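# Rotate backboard clips outward into the frame groove

## Task

Swing each metal clip on the backboard outward until its free end seats in the groove cut into the inner wall of the frame, so that the clip keeps the backboard held in place.

## Robot and tools

ROBOT. Two arms, left_arm and right_arm, each on a mounting plate, with both plates carried by one metal frame behind them. Any "too close" warning treats a plate and its half of that frame as belonging to the arm on it. Calibrated root poses: left_arm at (+0.025, +0.305, +0.280) m, quat_wxyz (+1.000, -0.005, +0.005, -0.010); right_arm at (-0.032, -0.281, +0.280) m, quat_wxyz (+1.000, +0.005, +0.005, -0.027). Each gripper has two parallel fingers that point along its own +z and separate along its own y.

FRAMES. Results report end_effector_position (m) and end_effector_quat_wxyz in the scene frame: origin at table-top height midway between the nominal bases, +z up, +x out over the table, left_arm on the +y side (camera image sides do not follow these names). The reported point lies between the finger pads, roughly 1 cm behind the tips. Reported values can be a few cm off, more when reaching far. Friction and gravity can leave a gripper resting a cm or more from its command with nothing touching it.

COMMAND ROW. Every moving argument uses rows of 14 numbers, each in [-1, 1], always covering both arms: left_arm dx, dy, dz, rx, ry, rz, opening, then right_arm dx, dy, dz, rx, ry, rz, opening. The six pose numbers are an offset, not a pose: they are measured from that arm's "Hand target" as it stood when the action or move began, along that Hand target's own axes. 1.0 equals 0.6 m of travel or 180 degrees of turn; rx, ry, rz form one rotation vector. Opening is absolute: +1 fully open (0.094 m), -1 closed. All-zero pose numbers re-request the current Hand target; give the opening you want in every call.

execute_actions(actions, cameras). actions is a list holding at most one item. [] just reads the state (with pictures). {"rows": [...], "steps": n} runs up to 15 rows, one per 1/30 s step (n at most 15, default 15, minimum 4); the last row repeats if rows run out. Every row counts from the same starting Hand target, so rows are not cumulative within an action, but a repeated action moves further. {"steps": n} with no rows is a wait of up to 300 steps counted from the previous result, including your reply time. The result is captured 4 steps before the action ends; those remaining steps run while you think. Pictures come only for an empty list or when cameras names them. A rejected call sends nothing.

move(target, speed, blend, blocking, cameras). target is one 14-number row or a list of up to 15 rows; every row is an offset from the same starting Hand targets. Grippers travel straight lines, all finishing together, at least 0.5 s and at most 10 s (cut short after that). speed: m/s, 0.002 to 0.5, default 0.25 (turns up to twice that in rad/s); one value or one per target. blend (m) rounds corners of a list. blocking=false returns after about 0.5 s while the motion continues. Paths ignore obstacles and the other arm; faster means more lag, drift and harder impacts, and aiming further beyond a contact presses harder. Avoid paths near an arm's own base (they can flip its shoulder posture). Openings in the first target go out at the start; openings in later targets are applied after stopping there. The "move:" line says how it ended (done, off_target, moving, held, fault) and which limits acted: paced = pose clipped, held = steps withheld by a check. done means at rest within 10 mm and 2 degrees; neither done nor off_target tells you about contact.

wait(seconds 0 to 10) lets time pass, ending early if a move finishes. stop brakes the running move (fingers continue). zoom_image(camera, region [x0,y0,x1,y1], max 504x504 px) enlarges part of the latest image of cam_high, cam_left_wrist or cam_right_wrist. read_manual gives only licence text. finished_scene(scene = current scene number) ends the scene irreversibly and grades it; the goal must hold without the robot.

CONTROL DETAILS. Each step the commanded pose is clipped to within 100 mm and 20 degrees of the measured pose, so far targets need several actions; afterwards the Hand target shows where to continue from. Tiny moves may not start. To stop pressing on something, command the target back past the gripper.

GRIPPER. grip_measured uses the opening scale; reads up to about 1.6 mm wide when empty and narrower than a squeezed part. About 0.05 below the touch reading (more for small or round parts) it is at full force, roughly 50 to 64 N per pad. To release, command well above grip_measured. grip_effort_nm is motor effort (negative closes), not pad force.

READINGS. Joint velocities say "within noise" when still. Joint torques include gravity, carry offsets, and joints 1 to 3 wrap past ±28 N m. A MOTOR HOT line appears at 75 °C; at 90 °C the arm folds and idles for the rest of the scene; at 100 °C it collapses. Avoid long holds, stretched arms and pushing at unreachable poses.

CAMERAS. cam_high (fixed), cam_left_wrist, cam_right_wrist, each 672x504, with calibration given in OpenCV form; wrist images may lag during motion.

AVOID. Dropping anything or letting parts fall off the table, releasing moving parts, fast impacts, very hard pushes, and arm-to-arm collisions (which can fail the scene). Arm stops cost; smooth, efficient, quick motion is better. Occasional outside tugs or pushes may disturb held or loose parts.

Each tool is called after "Emit:" in YAML: its name, and indented under it one key for each argument.

## Session

Emit:
execute_actions:
  actions: []

Scene clock: 0.00 s of 6600.00 s.
left_arm: end_effector_position=(+0.1455, +0.0137, +0.3858) grip_measured=+1.000 grip_effort_nm=n/a end_effector_quat_wxyz=(+0.158, +0.448, +0.879, +0.041) | right_arm: end_effector_position=(+0.0007, -0.5750, +0.1914) grip_measured=+1.000 grip_effort_nm=n/a end_effector_quat_wxyz=(-0.028, +0.985, -0.127, -0.109)
Joint positions: left_arm=[-1.336 1.609 1.209 -1.037 -0.307 -0.391 0.094] | right_arm=[-1.3 2.105 1.031 -0.614 0.18 2.057 0.094]
Joint velocities: within noise
Joint torques (N m): no reading
Motor temperatures (°C): left_arm=[27 36 34 42 26 31 26] | right_arm=[24 33 37 40 24 26 26]
Heat: left arm: 42 °C; right arm: 40 °C.
Hand target: left_arm +0.1470, +0.0119, +0.3903; +0.164, +0.446, +0.879, +0.037 | right_arm -0.0012, -0.5733, +0.1915; -0.031, +0.985, -0.127, -0.115

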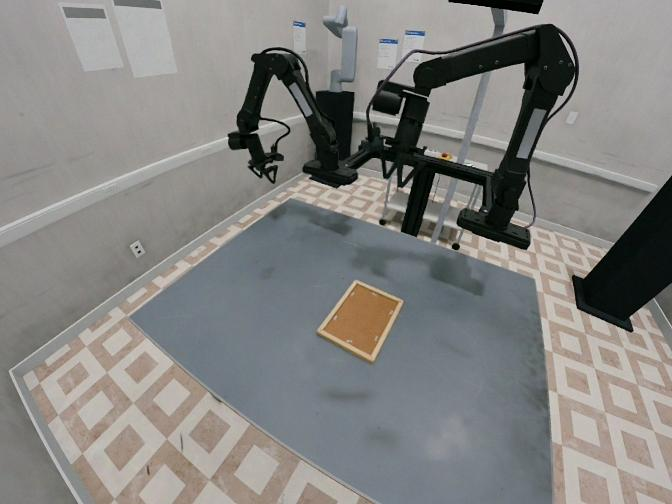

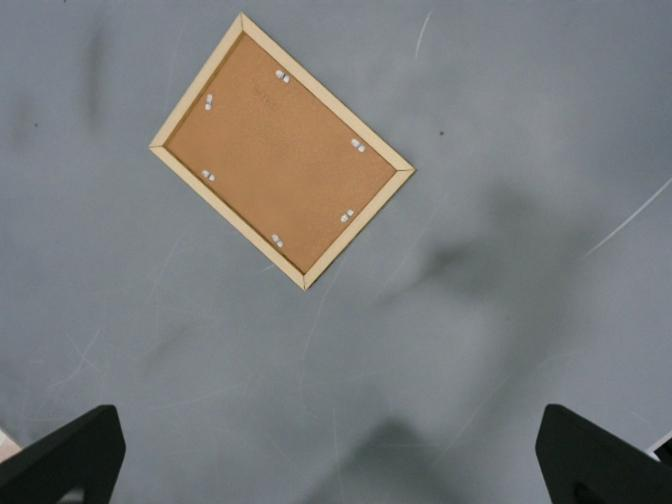

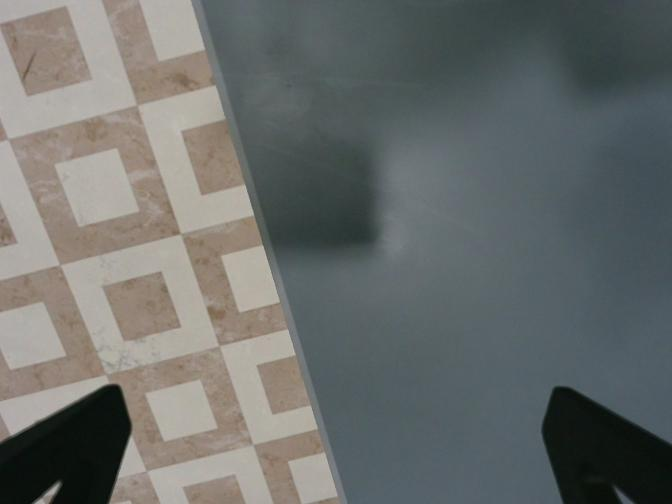

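Emit:
zoom_image:
  camera: "cam_left_wrist"
  region: [140, 0, 430, 300]

Emit:
zoom_image:
  camera: "cam_left_wrist"
  region: [150, 60, 250, 200]

Emit:
zoom_image:
  camera: "cam_left_wrist"
  region: [260, 120, 390, 260]

Scaled by 1.680 from the camera's 672x504 image, which has a finer 960x720 frame.

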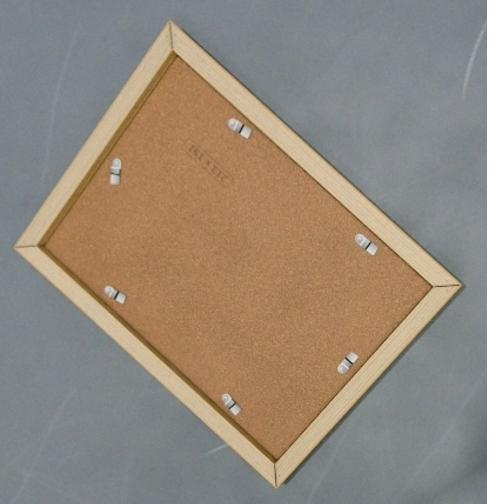

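Scaled by 3.600 from the camera's 672x504 image, which has a finer 960x720 frame.

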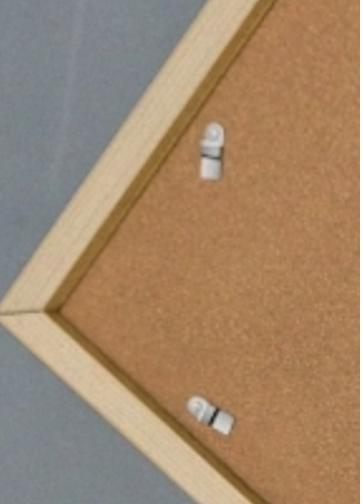

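Scaled by 3.600 from the camera's 672x504 image, which has a finer 960x720 frame.

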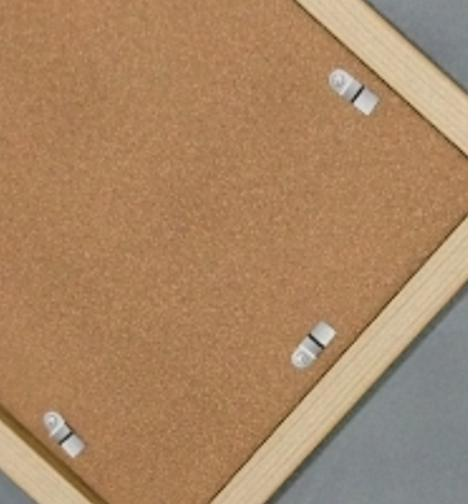

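Emit:
move:
  target: [-0.150, 0.183, 0.329, 0.0686, 0.083, 0, -1, 0,0,0,0,0,0,1]

Scene clock: 4.23 s of 6600.00 s.
left_arm: end_effector_position=(+0.3445, -0.0043, +0.2496) grip_measured=-0.986 grip_effort_nm=-0.701 end_effector_quat_wxyz=(+0.002, +0.446, +0.895, +0.004) | right_arm: end_effector_position=(+0.0007, -0.5750, +0.1914) grip_measured=+1.000 grip_effort_nm=-0.037 end_effector_quat_wxyz=(-0.028, +0.985, -0.127, -0.109)
Joint positions: left_arm=[-0.758 2.362 1.775 -0.983 -0.022 0.147 0.001] | right_arm=[-1.3 2.105 1.031 -0.614 0.18 2.057 0.094]
Joint velocities: within noise
Joint torques (N m): left_arm=[-0.61 -11.45 7.32 0.11 0.08 0.03] | right_arm=[-0.13 -9.02 4.25 -0.22 0.2 -0.03]
Motor temperatures (°C): left_arm=[27 36 34 41 26 31 26] | right_arm=[24 35 37 40 24 26 26]
Heat: left arm: 41 °C; right arm: 40 °C.
Hand target: left_arm +0.3446, -0.0098, +0.2504; +0.000, +0.452, +0.892, +0.000 | right_arm -0.0012, -0.5733, +0.1915; -0.031, +0.985, -0.127, -0.115
Off the commanded pose: left_arm 0.006 m, 1 deg | right_arm 0.003 m, 1 deg.
Kept back: nothing.
move: done
camera_calibration:
cam_left_wrist: T_world_to_cam=[[-0.796797, -0.604245, -0.0015027, 0.273121], [-0.550848, 0.725358, 0.412823, 0.132452], [-0.248356, 0.329764, -0.91081, 0.397937], [0, 0, 0, 1]] pos_world=[0.389413, -0.0622686, 0.308176]

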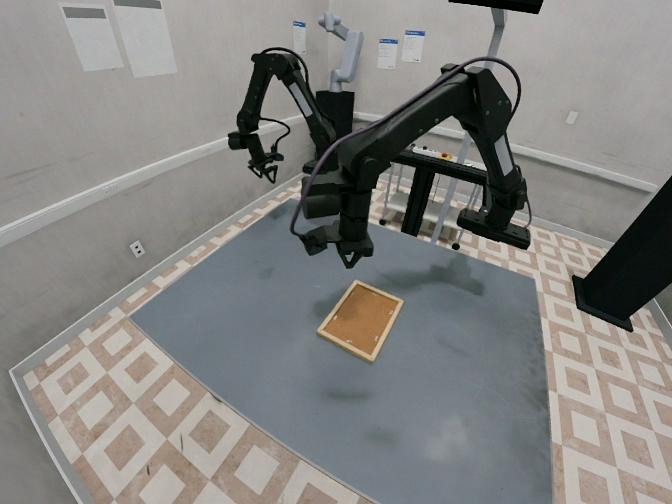

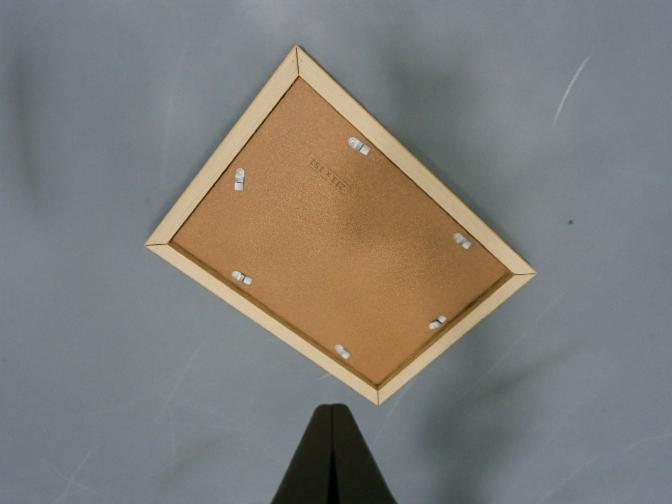

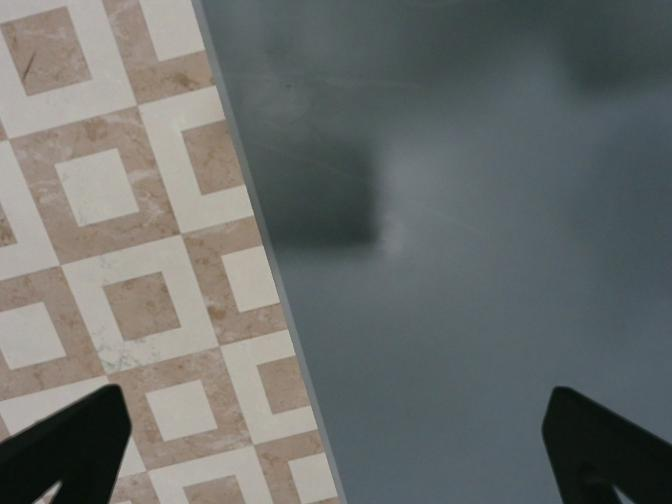

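Emit:
zoom_image:
  camera: "cam_left_wrist"
  region: [220, 130, 380, 290]

Emit:
zoom_image:
  camera: "cam_left_wrist"
  region: [320, 210, 500, 390]

Emit:
zoom_image:
  camera: "cam_left_wrist"
  region: [200, 230, 280, 310]

Emit:
zoom_image:
  camera: "cam_left_wrist"
  region: [400, 280, 480, 360]

Scaled by 3.150 from the camera's 672x504 image, which has a finer 960x720 frame.

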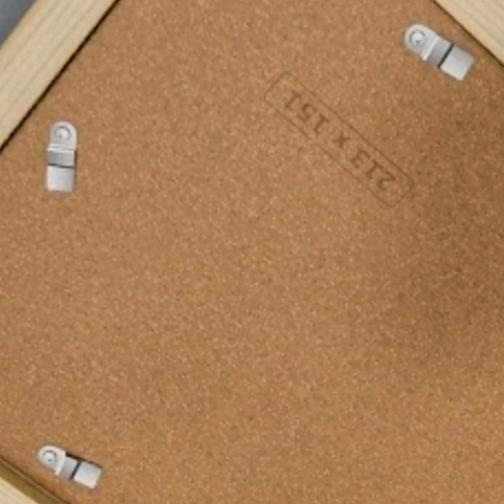

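Scaled by 2.800 from the camera's 672x504 image, which has a finer 960x720 frame.

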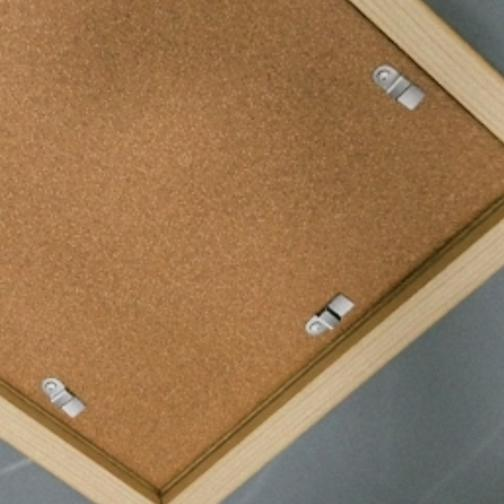

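Scaled by 6.300 from the camera's 672x504 image, which has a finer 960x720 frame.

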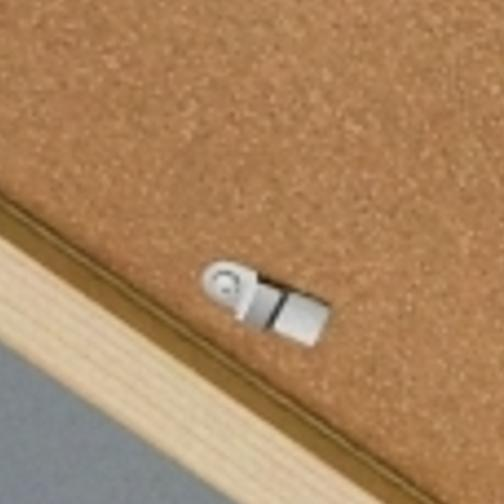

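Scaled by 6.300 from the camera's 672x504 image, which has a finer 960x720 frame.

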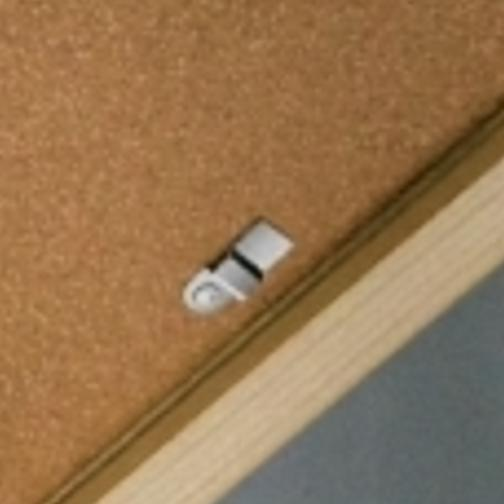

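Emit:
move:
  target: [-0.0018, -0.0201, 0.317, 0, 0, -0.277, -1, 0,0,0,0,0,0,1]

Emit:
zoom_image:
  camera: "cam_left_wrist"
  region: [240, 240, 440, 440]

Scene clock: 15.33 s of 6600.00 s.
left_arm: end_effector_position=(+0.3330, -0.0104, +0.0628) grip_measured=-0.986 grip_effort_nm=-0.701 end_effector_quat_wxyz=(-0.006, +0.035, +0.999, +0.007) | right_arm: end_effector_position=(+0.0007, -0.5750, +0.1914) grip_measured=+1.000 grip_effort_nm=-0.032 end_effector_quat_wxyz=(-0.028, +0.985, -0.127, -0.109)
Joint positions: left_arm=[-0.778 2.788 1.76 -0.561 -0.016 -0.728 0.001] | right_arm=[-1.3 2.105 1.031 -0.614 0.18 2.057 0.094]
Joint velocities: within noise
Joint torques (N m): left_arm=[-0.75 -12.19 5.59 0.28 0.01 -0.11] | right_arm=[-0.03 -9.11 4.34 -0.16 0.22 0]
Motor temperatures (°C): left_arm=[27 39 36 41 26 30 26] | right_arm=[24 38 37 39 24 26 26]
Heat: left arm: 41 °C; right arm: 39 °C.
Hand target: left_arm +0.3356, -0.0178, +0.0601; +0.000, +0.034, +0.999, +0.000 | right_arm -0.0012, -0.5733, +0.1915; -0.031, +0.985, -0.127, -0.115
Off the commanded pose: left_arm 0.008 m, 1 deg | right_arm 0.003 m, 1 deg.
Kept back: nothing.
move: done
camera_calibration:
cam_left_wrist: T_world_to_cam=[[-0.0669215, -0.99774, -0.00597617, 0.0131712], [-0.904343, 0.0581245, 0.422829, 0.317796], [-0.421527, 0.0337009, -0.90619, 0.281222], [0, 0, 0, 1]] pos_world=[0.406821, -0.0148077, 0.120545]

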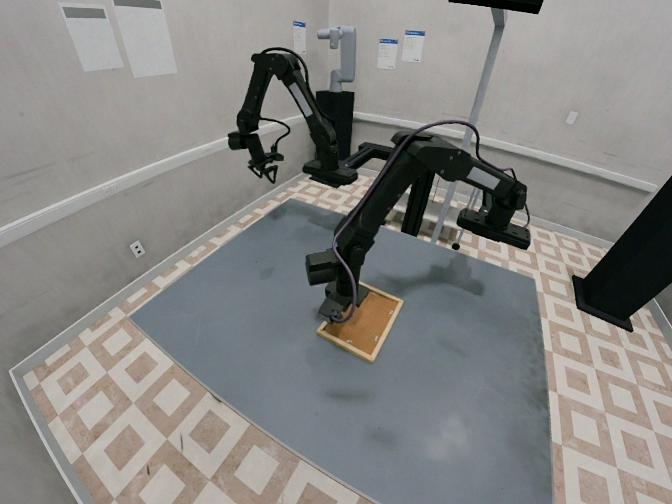

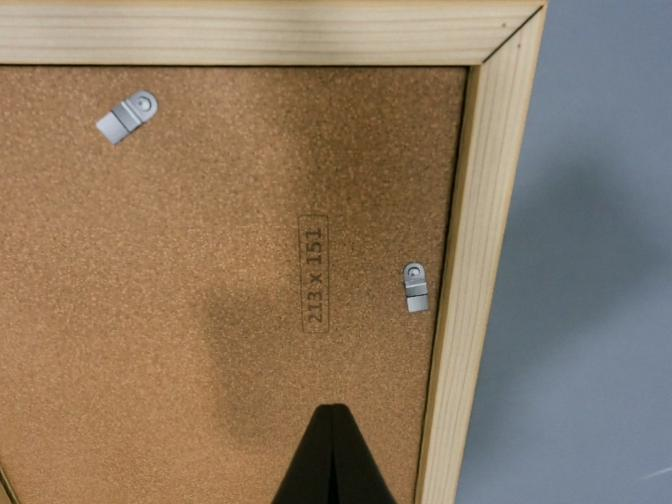

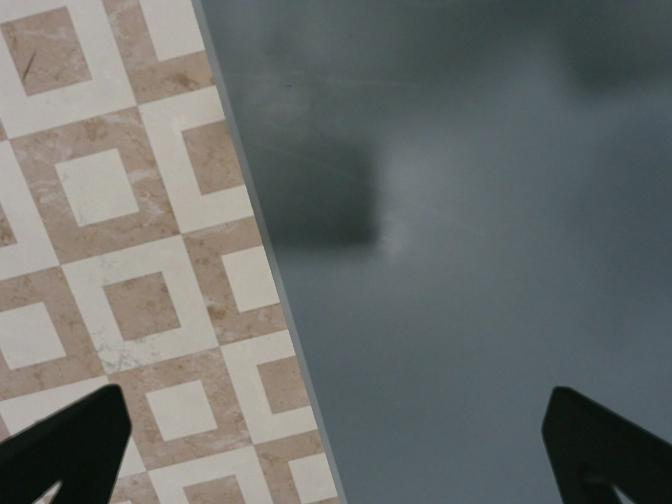

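Scaled by 2.520 from the camera's 672x504 image, which has a finer 960x720 frame.

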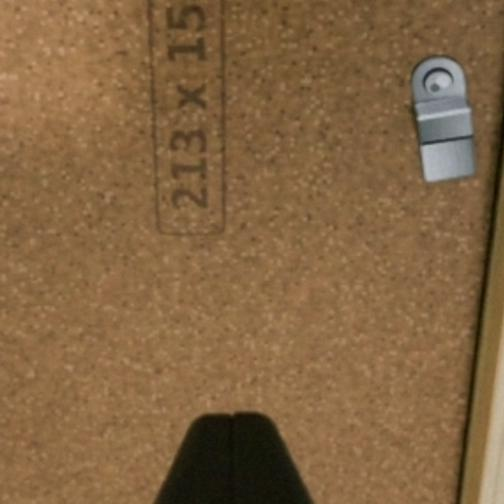

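Emit:
move:
  target: [-0.0073, -0.0197, 0.0547, 0, 0, 0, -1, 0,0,0,0,0,0,1]
  speed: 0.1
  cameras: ["cam_left_wrist"]

Emit:
zoom_image:
  camera: "cam_left_wrist"
  region: [240, 300, 440, 500]

Scene clock: 16.93 s of 6600.00 s.
left_arm: end_effector_position=(+0.3395, -0.0261, +0.0307) grip_measured=-0.986 grip_effort_nm=-0.706 end_effector_quat_wxyz=(+0.000, +0.035, +0.999, +0.001) | right_arm: end_effector_position=(+0.0007, -0.5750, +0.1914) grip_measured=+1.000 grip_effort_nm=-0.032 end_effector_quat_wxyz=(-0.028, +0.985, -0.127, -0.109)
Joint positions: left_arm=[-0.791 2.922 1.904 -0.556 -0.016 -0.742 0.001] | right_arm=[-1.3 2.105 1.031 -0.614 0.18 2.057 0.094]
Joint velocities: within noise
Joint torques (N m): left_arm=[-0.62 -12.46 5.65 0.17 0.01 -0.11] | right_arm=[-0.1 -8.98 4.3 -0.18 0.23 -0.02]
Motor temperatures (°C): left_arm=[27 39 36 41 25 30 26] | right_arm=[24 38 37 39 24 26 26]
Heat: left arm: 41 °C; right arm: 39 °C.
Hand target: left_arm +0.3393, -0.0299, +0.0274; +0.000, +0.034, +0.999, +0.000 | right_arm -0.0012, -0.5733, +0.1915; -0.031, +0.985, -0.127, -0.115
Off the commanded pose: left_arm 0.005 m, 0 deg | right_arm 0.003 m, 1 deg.
Kept back: nothing.
move: done
camera_calibration:
cam_left_wrist: T_world_to_cam=[[-0.0663177, -0.997788, 0.00457734, -0.00281731], [-0.909008, 0.0623074, 0.412096, 0.340137], [-0.411469, 0.0231684, -0.911129, 0.251862], [0, 0, 0, 1]] pos_world=[0.412634, -0.0298394, 0.0893225]
Images, in order (width x height): cam_left_wrist 672x504.

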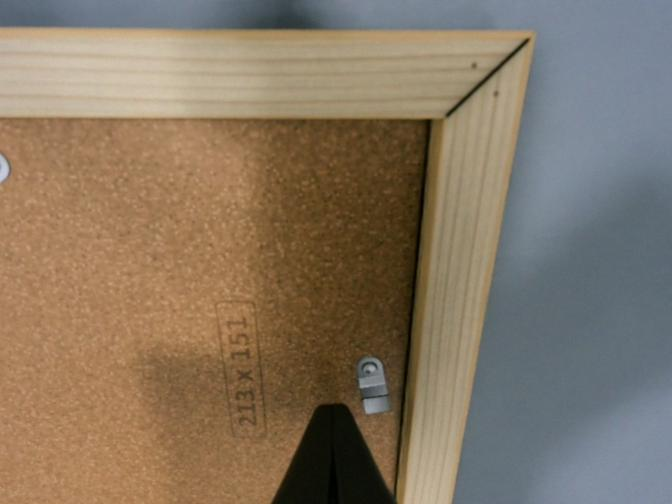

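Scaled by 2.520 from the camera's 672x504 image, which has a finer 960x720 frame.

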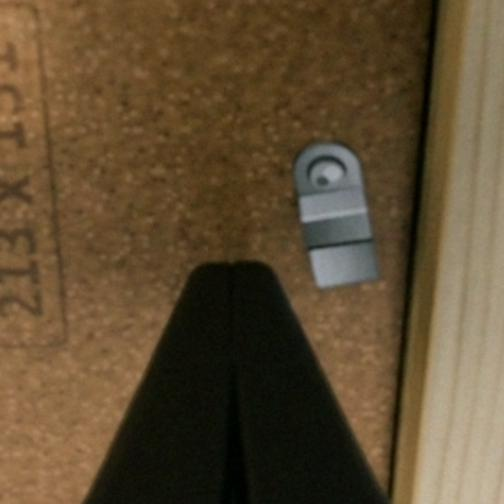

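Emit:
move:
  target: [0.0047, 0.0042, 0.0142, 0, 0, 0, -1, 0,0,0,0,0,0,1]
  speed: 0.05
  cameras: ["cam_left_wrist"]

Emit:
zoom_image:
  camera: "cam_left_wrist"
  region: [240, 300, 440, 500]

Scene clock: 18.07 s of 6600.00 s.
left_arm: end_effector_position=(+0.3378, -0.0245, +0.0254) grip_measured=-0.986 grip_effort_nm=-0.706 end_effector_quat_wxyz=(-0.001, +0.035, +0.999, +0.003) | right_arm: end_effector_position=(+0.0007, -0.5750, +0.1914) grip_measured=+1.000 grip_effort_nm=-0.032 end_effector_quat_wxyz=(-0.028, +0.985, -0.127, -0.109)
Joint positions: left_arm=[-0.791 2.934 1.904 -0.547 -0.016 -0.742 0.001] | right_arm=[-1.3 2.105 1.031 -0.614 0.18 2.057 0.094]
Joint velocities: within noise
Joint torques (N m): left_arm=[-0.61 -12.12 4.82 0.31 0.02 -0.11] | right_arm=[-0.28 -8.96 4.34 -0.18 0.21 0]
Motor temperatures (°C): left_arm=[27 39 36 41 25 30 26] | right_arm=[24 38 37 39 24 26 26]
Heat: left arm: 41 °C; right arm: 39 °C.
Hand target: left_arm +0.3365, -0.0271, +0.0188; +0.000, +0.034, +0.999, +0.000 | right_arm -0.0012, -0.5733, +0.1915; -0.031, +0.985, -0.127, -0.115
Off the commanded pose: left_arm 0.007 m, 0 deg | right_arm 0.003 m, 1 deg.
Kept back: nothing.
move: done
camera_calibration:
cam_left_wrist: T_world_to_cam=[[-0.0663567, -0.997793, 0.00225118, -0.00118941], [-0.908027, 0.0613219, 0.414398, 0.340303], [-0.413622, 0.025454, -0.910093, 0.247041], [0, 0, 0, 1]] pos_world=[0.411107, -0.028343, 0.0838121]
Images, in order (width x height): cam_left_wrist 672x504.

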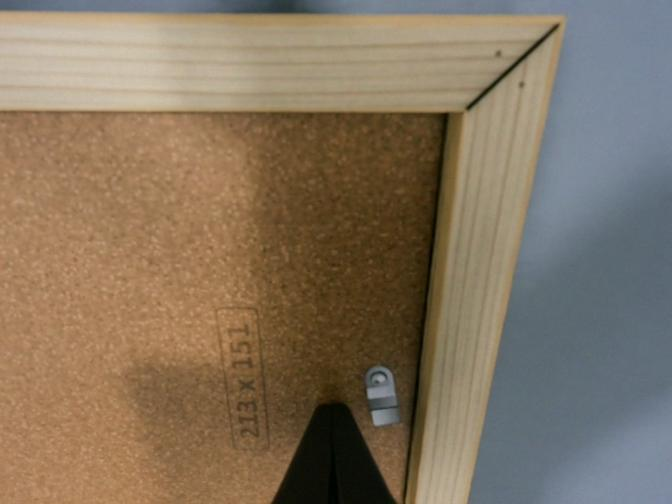

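Scaled by 2.520 from the camera's 672x504 image, which has a finer 960x720 frame.

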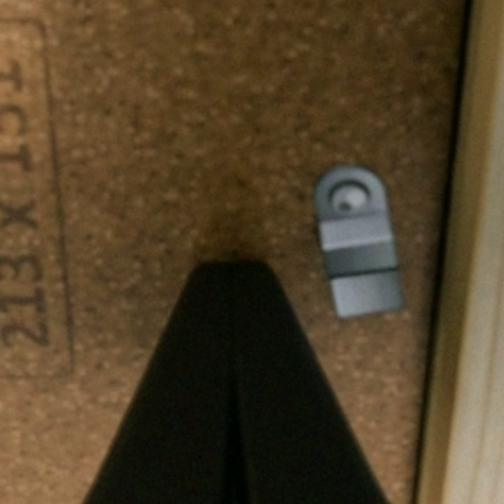

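Emit:
move:
  target: [0.0, 0.0, 0.005, 0, 0, 0, -1, 0,0,0,0,0,0,1]
  speed: 0.05
  cameras: ["cam_left_wrist"]

Emit:
zoom_image:
  camera: "cam_left_wrist"
  region: [300, 340, 420, 460]

Scene clock: 19.03 s of 6600.00 s.
left_arm: end_effector_position=(+0.3384, -0.0252, +0.0251) grip_measured=-0.986 grip_effort_nm=-0.706 end_effector_quat_wxyz=(+0.000, +0.035, +0.999, +0.001) | right_arm: end_effector_position=(+0.0007, -0.5750, +0.1914) grip_measured=+1.000 grip_effort_nm=-0.037 end_effector_quat_wxyz=(-0.028, +0.985, -0.127, -0.109)
Joint positions: left_arm=[-0.791 2.935 1.904 -0.542 -0.016 -0.742 0.001] | right_arm=[-1.3 2.105 1.031 -0.614 0.18 2.057 0.094]
Joint velocities: within noise
Joint torques (N m): left_arm=[-0.61 -11.44 5.27 0.31 0.01 -0.1] | right_arm=[-0.09 -9.03 4.3 -0.21 0.19 -0.03]
Motor temperatures (°C): left_arm=[27 39 36 41 25 30 26] | right_arm=[24 38 37 39 24 26 26]
Heat: left arm: 41 °C; right arm: 39 °C.
Hand target: left_arm +0.3366, -0.0272, +0.0159; +0.000, +0.034, +0.999, +0.000 | right_arm -0.0012, -0.5733, +0.1915; -0.031, +0.985, -0.127, -0.115
Off the commanded pose: left_arm 0.010 m, 0 deg | right_arm 0.003 m, 1 deg.
Kept back: nothing.
move: done
camera_calibration:
cam_left_wrist: T_world_to_cam=[[-0.0663098, -0.997786, 0.00509427, -0.00192142], [-0.909225, 0.0625257, 0.411583, 0.341581], [-0.410991, 0.0226602, -0.911358, 0.246092], [0, 0, 0, 1]] pos_world=[0.411588, -0.0288512, 0.0836985]
Images, in order (width x height): cam_left_wrist 672x504.

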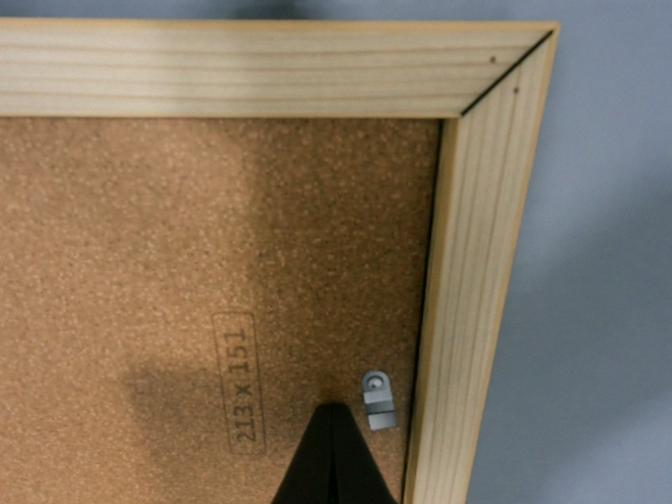

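Scaled by 4.200 from the camera's 672x504 image, which has a finer 960x720 frame.

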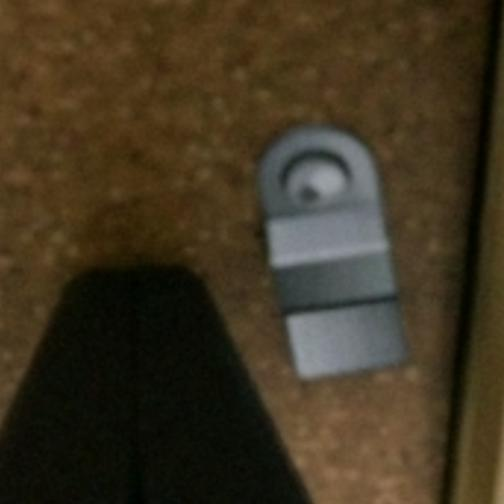

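Emit:
move:
  target: [-0.0025, 0.0, -0.0085, 0, 0, 0, -1, 0,0,0,0,0,0,1]
  speed: 0.05
  cameras: []

Scene clock: 20.60 s of 6600.00 s.
left_arm: end_effector_position=(+0.3384, -0.0252, +0.0251) grip_measured=-0.986 grip_effort_nm=-0.701 end_effector_quat_wxyz=(+0.000, +0.035, +0.999, +0.001) | right_arm: end_effector_position=(+0.0007, -0.5750, +0.1914) grip_measured=+1.000 grip_effort_nm=-0.042 end_effector_quat_wxyz=(-0.028, +0.985, -0.127, -0.109)
Joint positions: left_arm=[-0.791 2.935 1.904 -0.542 -0.016 -0.742 0.001] | right_arm=[-1.3 2.105 1.031 -0.614 0.18 2.057 0.094]
Joint velocities: within noise
Joint torques (N m): left_arm=[-0.46 -12.51 5.15 0.21 0.02 -0.09] | right_arm=[-0.21 -8.94 4.34 -0.19 0.2 0.01]
Motor temperatures (°C): left_arm=[27 40 36 41 25 30 26] | right_arm=[24 38 37 38 24 26 26]
Heat: left arm: 41 °C; right arm: 38 °C.
Hand target: left_arm +0.3381, -0.0273, +0.0210; +0.000, +0.034, +0.999, +0.000 | right_arm -0.0012, -0.5733, +0.1915; -0.031, +0.985, -0.127, -0.115
Off the commanded pose: left_arm 0.005 m, 0 deg | right_arm 0.003 m, 1 deg.
Kept back: nothing.
move: done
No camera images: "cameras" was empty.

Emit:
move:
  target: [0, -0.0163, 0, 0, 0, 0, -1, 0,0,0,0,0,0,1]
  speed: 0.04
  cameras: ["cam_left_wrist"]

Emit:
zoom_image:
  camera: "cam_left_wrist"
  region: [280, 320, 440, 480]

Scene clock: 21.53 s of 6600.00 s.
left_arm: end_effector_position=(+0.3401, -0.0310, +0.0257) grip_measured=-0.986 grip_effort_nm=-0.701 end_effector_quat_wxyz=(+0.001, +0.032, +0.999, +0.002) | right_arm: end_effector_position=(+0.0007, -0.5750, +0.1914) grip_measured=+1.000 grip_effort_nm=-0.037 end_effector_quat_wxyz=(-0.028, +0.985, -0.127, -0.109)
Joint positions: left_arm=[-0.798 2.951 1.947 -0.569 -0.018 -0.754 0.001] | right_arm=[-1.3 2.105 1.031 -0.614 0.18 2.057 0.094]
Joint velocities: within noise
Joint torques (N m): left_arm=[-1.16 -12.21 5.96 0.19 0.02 -0.12] | right_arm=[-0.03 -9.03 4.37 -0.19 0.18 0.01]
Motor temperatures (°C): left_arm=[27 40 36 40 25 30 26] | right_arm=[24 39 37 38 24 26 26]
Heat: left arm: 40 °C; right arm: 39 °C.
Hand target: left_arm +0.3374, -0.0371, +0.0210; +0.000, +0.034, +0.999, +0.000 | right_arm -0.0012, -0.5733, +0.1915; -0.031, +0.985, -0.127, -0.115
Off the commanded pose: left_arm 0.008 m, 0 deg | right_arm 0.003 m, 1 deg.
Kept back: nothing.
move: done
camera_calibration:
cam_left_wrist: T_world_to_cam=[[-0.0606115, -0.998155, 0.00351348, -0.00957157], [-0.910071, 0.0567078, 0.410555, 0.343355], [-0.409997, 0.0216868, -0.911829, 0.247142], [0, 0, 0, 1]] pos_world=[0.413225, -0.0343846, 0.0844182]
Images, in order (width x height): cam_left_wrist 672x504.

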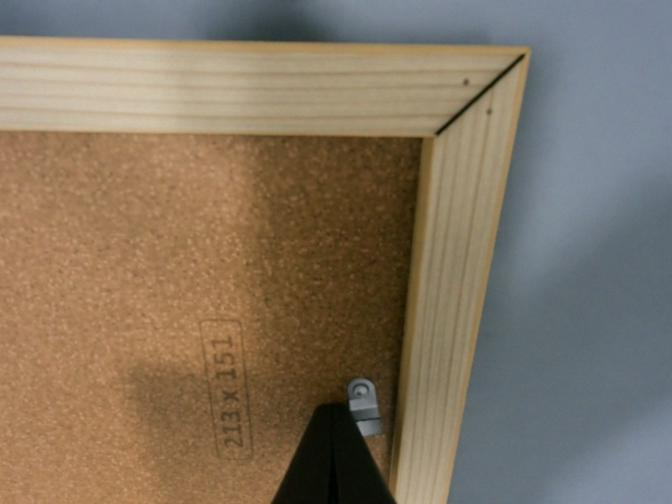

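Scaled by 3.150 from the camera's 672x504 image, which has a finer 960x720 frame.

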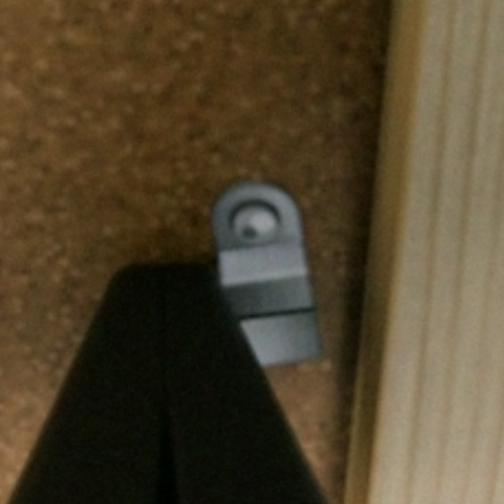

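Emit:
move:
  target: [0, 0, -0.167, 0, 0, 0, -1, 0.2498,-0.3333,-0.0665,-0.0704,0.0484,-0.5271,-0.2]
  cameras: []

Scene clock: 26.97 s of 6600.00 s.
left_arm: end_effector_position=(+0.3403, -0.0336, +0.1085) grip_measured=-0.986 grip_effort_nm=-0.706 end_effector_quat_wxyz=(-0.001, +0.033, +0.999, +0.003) | right_arm: end_effector_position=(+0.1887, -0.4155, +0.1967) grip_measured=-0.198 grip_effort_nm=-0.120 end_effector_quat_wxyz=(-0.015, +0.766, +0.643, -0.007)
Joint positions: left_arm=[-0.803 2.722 1.849 -0.705 -0.017 -0.758 0.001] | right_arm=[-0.492 1.915 0.77 -0.447 0.009 1.2 0.038]
Joint velocities: within noise
Joint torques (N m): left_arm=[-0.91 -17.06 3.48 0.11 0.03 -0.11] | right_arm=[0.42 -7.99 6 0.11 -0.03 -0.1]
Motor temperatures (°C): left_arm=[27 42 35 40 25 30 26] | right_arm=[24 39 37 38 24 26 26]
Heat: left arm: 42 °C; right arm: 39 °C.
Hand target: left_arm +0.3374, -0.0370, +0.1211; +0.000, +0.034, +0.999, +0.000 | right_arm +0.1999, -0.4201, +0.2018; +0.000, +0.762, +0.648, +0.000
Off the commanded pose: left_arm 0.014 m, 0 deg | right_arm 0.013 m, 2 deg.
Kept back: nothing.
move: off_target (left_arm, right_arm)
No camera images: "cameras" was empty.

Emit:
move:
  target:
    - [0.0017, 0.2137, 0, 0, 0, 0, -1, 0.6353,0.0085,0.1333,0,0,-0.5306,-0.2]
    - [0.0017, 0.2137, 0.1067, 0, 0, 0, -1, 0.6353,0.0085,0.1333,0,0,-0.5306,-0.2]

Emit:
zoom_image:
  camera: "cam_left_wrist"
  region: [200, 240, 440, 480]

Emit:
zoom_image:
  camera: "cam_right_wrist"
  region: [200, 200, 500, 500]

Scene clock: 31.63 s of 6600.00 s.
left_arm: end_effector_position=(+0.3360, +0.0951, +0.0563) grip_measured=-0.986 grip_effort_nm=-0.706 end_effector_quat_wxyz=(-0.010, +0.033, +0.999, +0.008) | right_arm: end_effector_position=(+0.2696, -0.0418, +0.1314) grip_measured=-0.198 grip_effort_nm=-0.129 end_effector_quat_wxyz=(+0.009, +0.037, +0.999, +0.012)
Joint positions: left_arm=[-0.575 2.652 1.378 -0.32 -0.017 -0.529 0.001] | right_arm=[0.719 2.413 1.294 -0.422 0.007 0.74 0.038]
Joint velocities: within noise
Joint torques (N m): left_arm=[0.25 -11.54 4.1 0.29 0.03 0.02] | right_arm=[0.21 -9.03 5.93 0.01 0.06 -0.08]
Motor temperatures (°C): left_arm=[27 44 35 40 25 30 26] | right_arm=[24 39 37 38 24 26 26]
Heat: left arm: 44 °C; right arm: 39 °C.
Hand target: left_arm +0.3450, +0.0911, +0.0571; +0.000, +0.034, +0.999, +0.000 | right_arm +0.2665, -0.0448, +0.1219; +0.001, +0.033, +0.999, +0.000
Off the commanded pose: left_arm 0.010 m, 1 deg | right_arm 0.010 m, 2 deg.
Kept back: nothing.
move: done
camera_calibration:
cam_left_wrist: T_world_to_cam=[[-0.0632481, -0.997961, -0.00862255, 0.117547], [-0.90092, 0.0533767, 0.430691, 0.31596], [-0.429352, 0.0350086, -0.902458, 0.27536], [0, 0, 0, 1]] pos_world=[0.410315, 0.090802, 0.113434]
cam_right_wrist: T_world_to_cam=[[-0.06964, -0.99716, -0.0286887, -0.0180971], [-0.904545, 0.0509928, 0.423318, 0.227356], [-0.420653, 0.0554301, -0.905527, 0.320179], [0, 0, 0, 1]] pos_world=[0.339078, -0.0473868, 0.193167]

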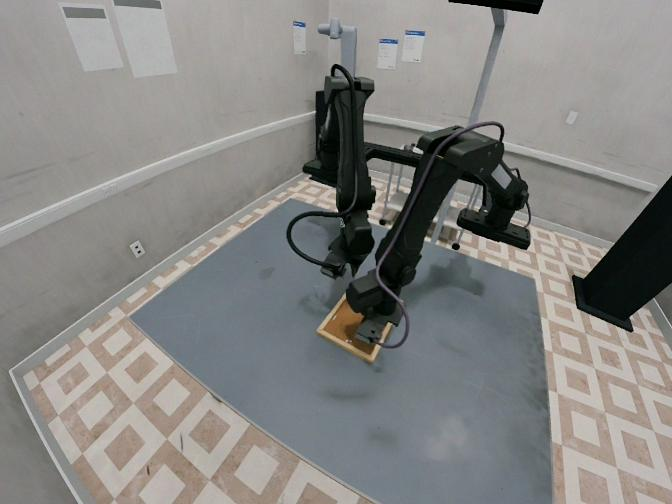

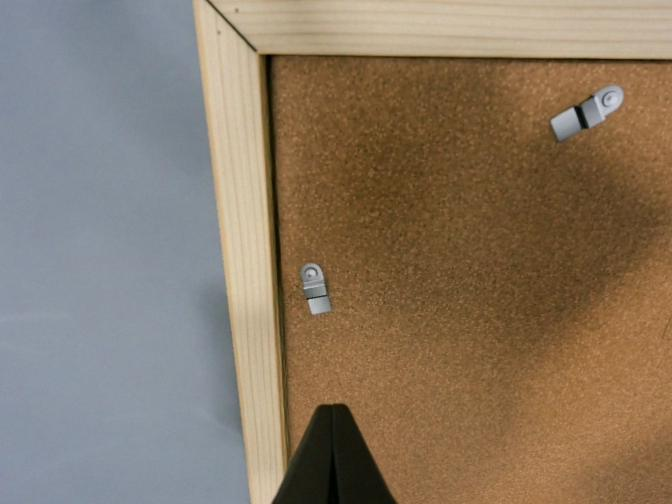

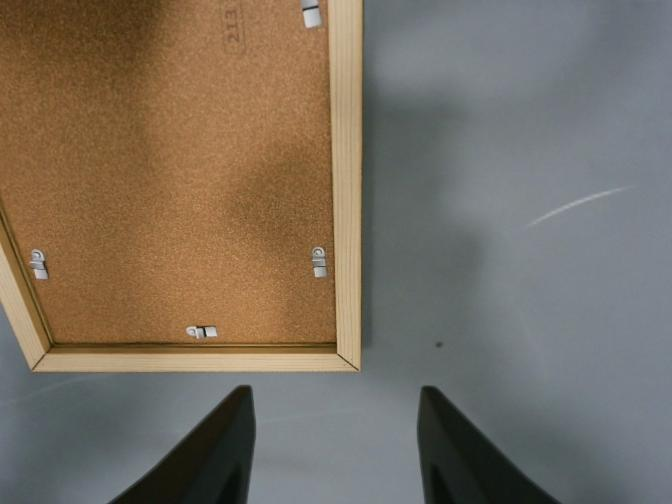

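Scaled by 2.100 from the camera's 672x504 image, which has a finer 960x720 frame.

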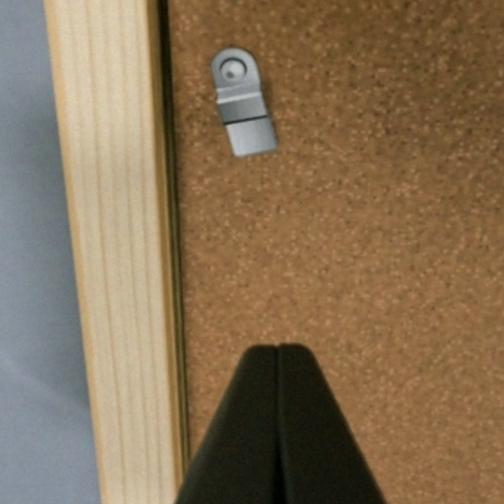

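Scaled by 1.680 from the camera's 672x504 image, which has a finer 960x720 frame.

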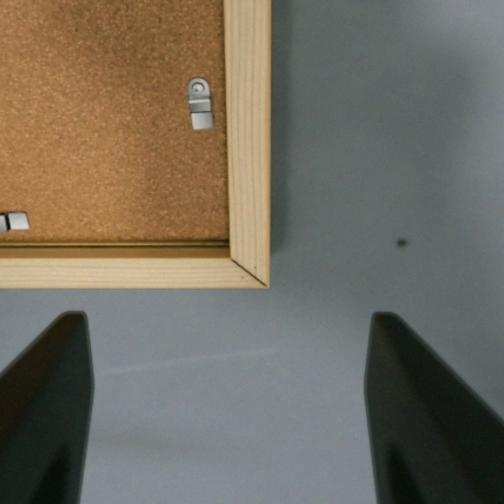

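Emit:
move:
  target: [-0.0168, -0.0065, 0.0438, 0, 0, 0, -1, -0.0188,-0.0033,0.14,0,0,0,-0.2]
  speed: 0.15

Emit:
zoom_image:
  camera: "cam_left_wrist"
  region: [240, 300, 440, 500]

Scene clock: 33.70 s of 6600.00 s.
left_arm: end_effector_position=(+0.3503, +0.0875, +0.0352) grip_measured=-0.986 grip_effort_nm=-0.706 end_effector_quat_wxyz=(-0.003, +0.033, +0.999, +0.004) | right_arm: end_effector_position=(+0.2765, -0.0443, +0.0464) grip_measured=-0.198 grip_effort_nm=-0.120 end_effector_quat_wxyz=(+0.000, +0.033, +0.999, +0.005)
Joint positions: left_arm=[-0.57 2.744 1.478 -0.311 -0.017 -0.524 0.001] | right_arm=[0.7 2.698 1.425 -0.292 0.007 0.714 0.038]
Joint velocities: within noise
Joint torques (N m): left_arm=[0.25 -10.73 4.31 0.27 0.03 0.02] | right_arm=[-0.13 -10.17 4.96 0.18 0.1 -0.08]
Motor temperatures (°C): left_arm=[27 43 35 40 25 30 26] | right_arm=[24 39 37 38 24 26 26]
Heat: left arm: 43 °C; right arm: 39 °C.
Hand target: left_arm +0.3549, +0.0864, +0.0309; +0.000, +0.034, +0.999, +0.000 | right_arm +0.2777, -0.0475, +0.0379; +0.000, +0.033, +0.999, +0.000
Off the commanded pose: left_arm 0.006 m, 1 deg | right_arm 0.009 m, 1 deg.
Kept back: nothing.
move: done
camera_calibration:
cam_left_wrist: T_world_to_cam=[[-0.0629656, -0.998016, -0.000317023, 0.110243], [-0.906659, 0.0570691, 0.417987, 0.340463], [-0.417139, 0.0266062, -0.908453, 0.25934], [0, 0, 0, 1]] pos_world=[0.423806, 0.0836939, 0.0933244]
cam_right_wrist: T_world_to_cam=[[-0.0624701, -0.997964, -0.0128903, -0.0252988], [-0.89708, 0.050485, 0.438975, 0.266897], [-0.437431, 0.0389865, -0.898407, 0.249913], [0, 0, 0, 1]] pos_world=[0.347167, -0.0484648, 0.107036]

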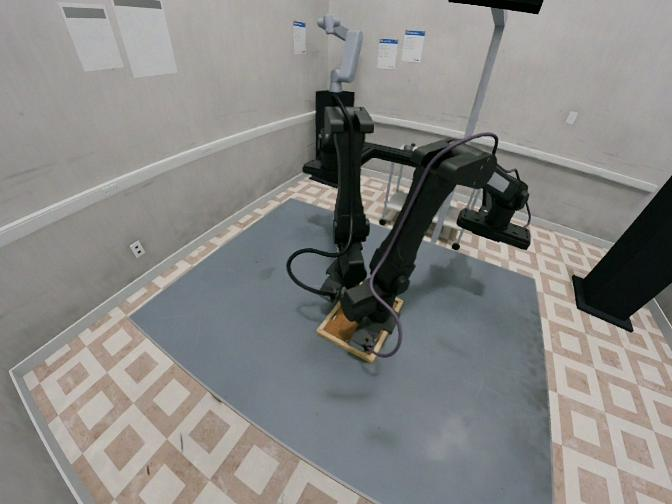

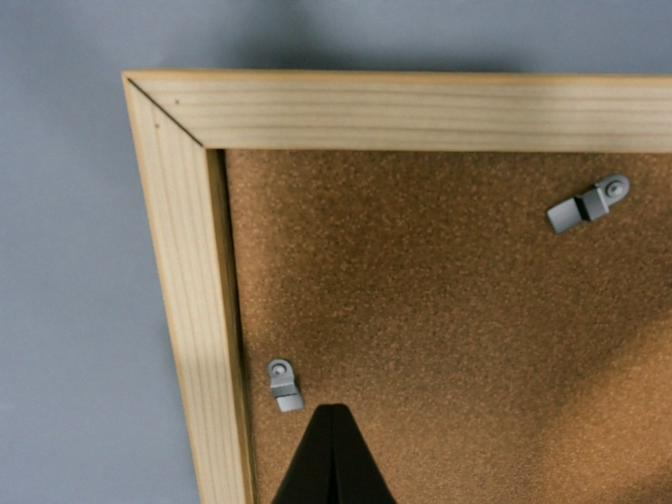

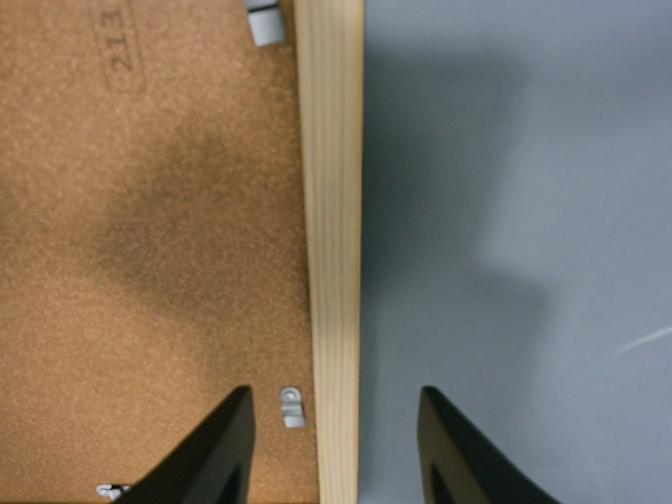

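Scaled by 2.520 from the camera's 672x504 image, which has a finer 960x720 frame.

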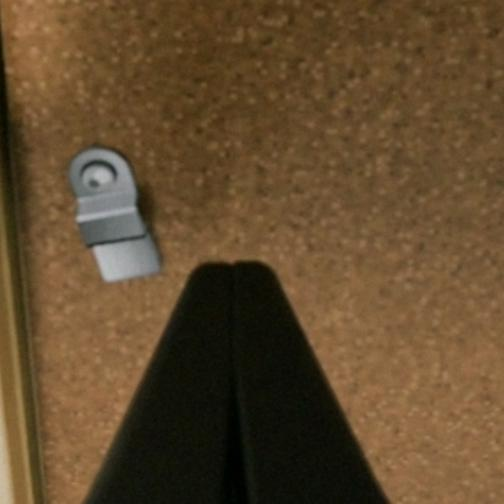

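Emit:
move:
  target: [0.0065, 0.0025, 0.0145, 0, 0, 0, -1, 0,0,0.0273,0,0,0,-0.2]
  speed: 0.06

Emit:
zoom_image:
  camera: "cam_left_wrist"
  region: [260, 340, 400, 480]

Emit:
zoom_image:
  camera: "cam_right_wrist"
  region: [200, 300, 400, 500]

Scene clock: 35.17 s of 6600.00 s.
left_arm: end_effector_position=(+0.3491, +0.0881, +0.0278) grip_measured=-0.986 grip_effort_nm=-0.701 end_effector_quat_wxyz=(-0.001, +0.033, +0.999, +0.003) | right_arm: end_effector_position=(+0.2778, -0.0431, +0.0318) grip_measured=-0.198 grip_effort_nm=-0.125 end_effector_quat_wxyz=(+0.002, +0.033, +0.999, +0.006)
Joint positions: left_arm=[-0.57 2.764 1.478 -0.287 -0.017 -0.524 0.001] | right_arm=[0.7 2.747 1.454 -0.266 0.007 0.713 0.038]
Joint velocities: within noise
Joint torques (N m): left_arm=[0.14 -10.59 3.69 0.3 0.02 0.01] | right_arm=[-0.38 -10 4.89 0.17 0.09 -0.09]
Motor temperatures (°C): left_arm=[27 43 35 40 25 30 26] | right_arm=[24 39 37 38 24 26 26]
Heat: left arm: 43 °C; right arm: 39 °C.
Hand target: left_arm +0.3511, +0.0881, +0.0222; +0.000, +0.034, +0.999, +0.000 | right_arm +0.2778, -0.0475, +0.0216; +0.000, +0.033, +0.999, +0.000
Off the commanded pose: left_arm 0.006 m, 0 deg | right_arm 0.011 m, 1 deg.
Kept back: nothing.
move: off_target (right_arm)
camera_calibration:
cam_left_wrist: T_world_to_cam=[[-0.0632921, -0.997993, 0.00179437, 0.110862], [-0.908091, 0.0583362, 0.414691, 0.342967], [-0.413963, 0.0246172, -0.909961, 0.251234], [0, 0, 0, 1]] pos_world=[0.422464, 0.0844473, 0.0861889]
cam_right_wrist: T_world_to_cam=[[-0.0617185, -0.997971, -0.0156208, -0.0242897], [-0.898583, 0.048746, 0.436088, 0.274859], [-0.434442, 0.0409513, -0.899768, 0.236605], [0, 0, 0, 1]] pos_world=[0.348275, -0.047328, 0.0926477]

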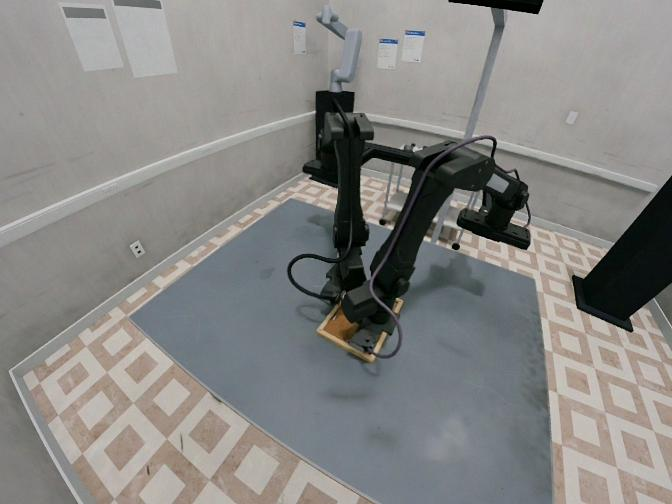

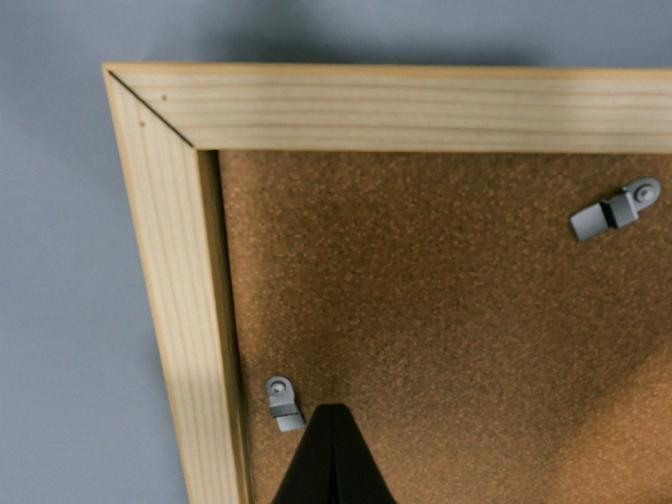

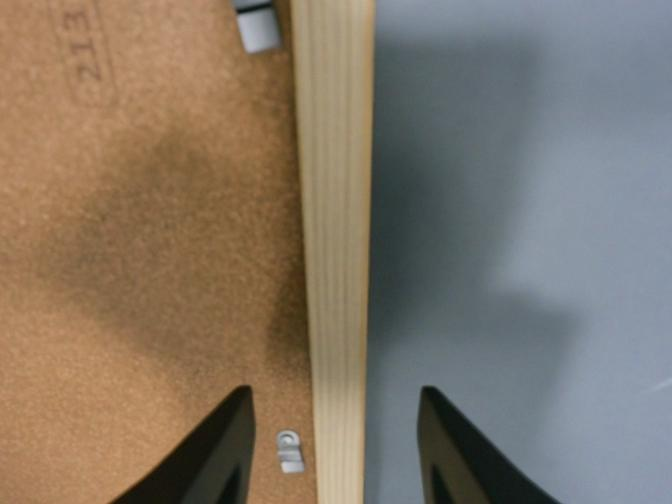

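Scaled by 3.600 from the camera's 672x504 image, which has a finer 960x720 frame.

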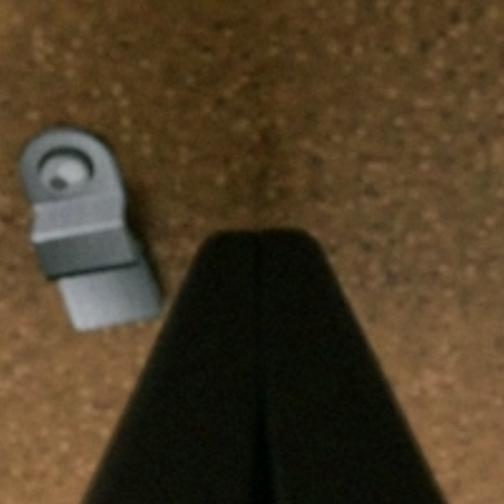

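Scaled by 2.520 from the camera's 672x504 image, which has a finer 960x720 frame.

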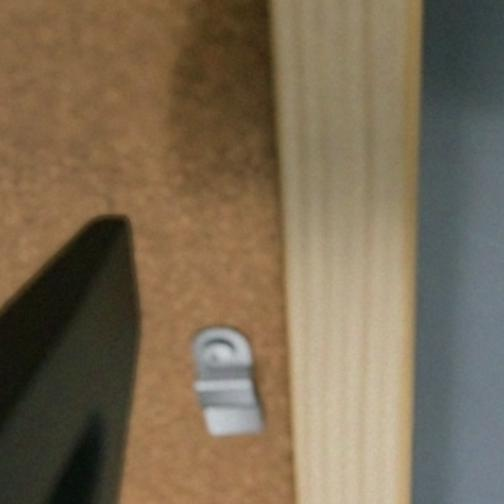

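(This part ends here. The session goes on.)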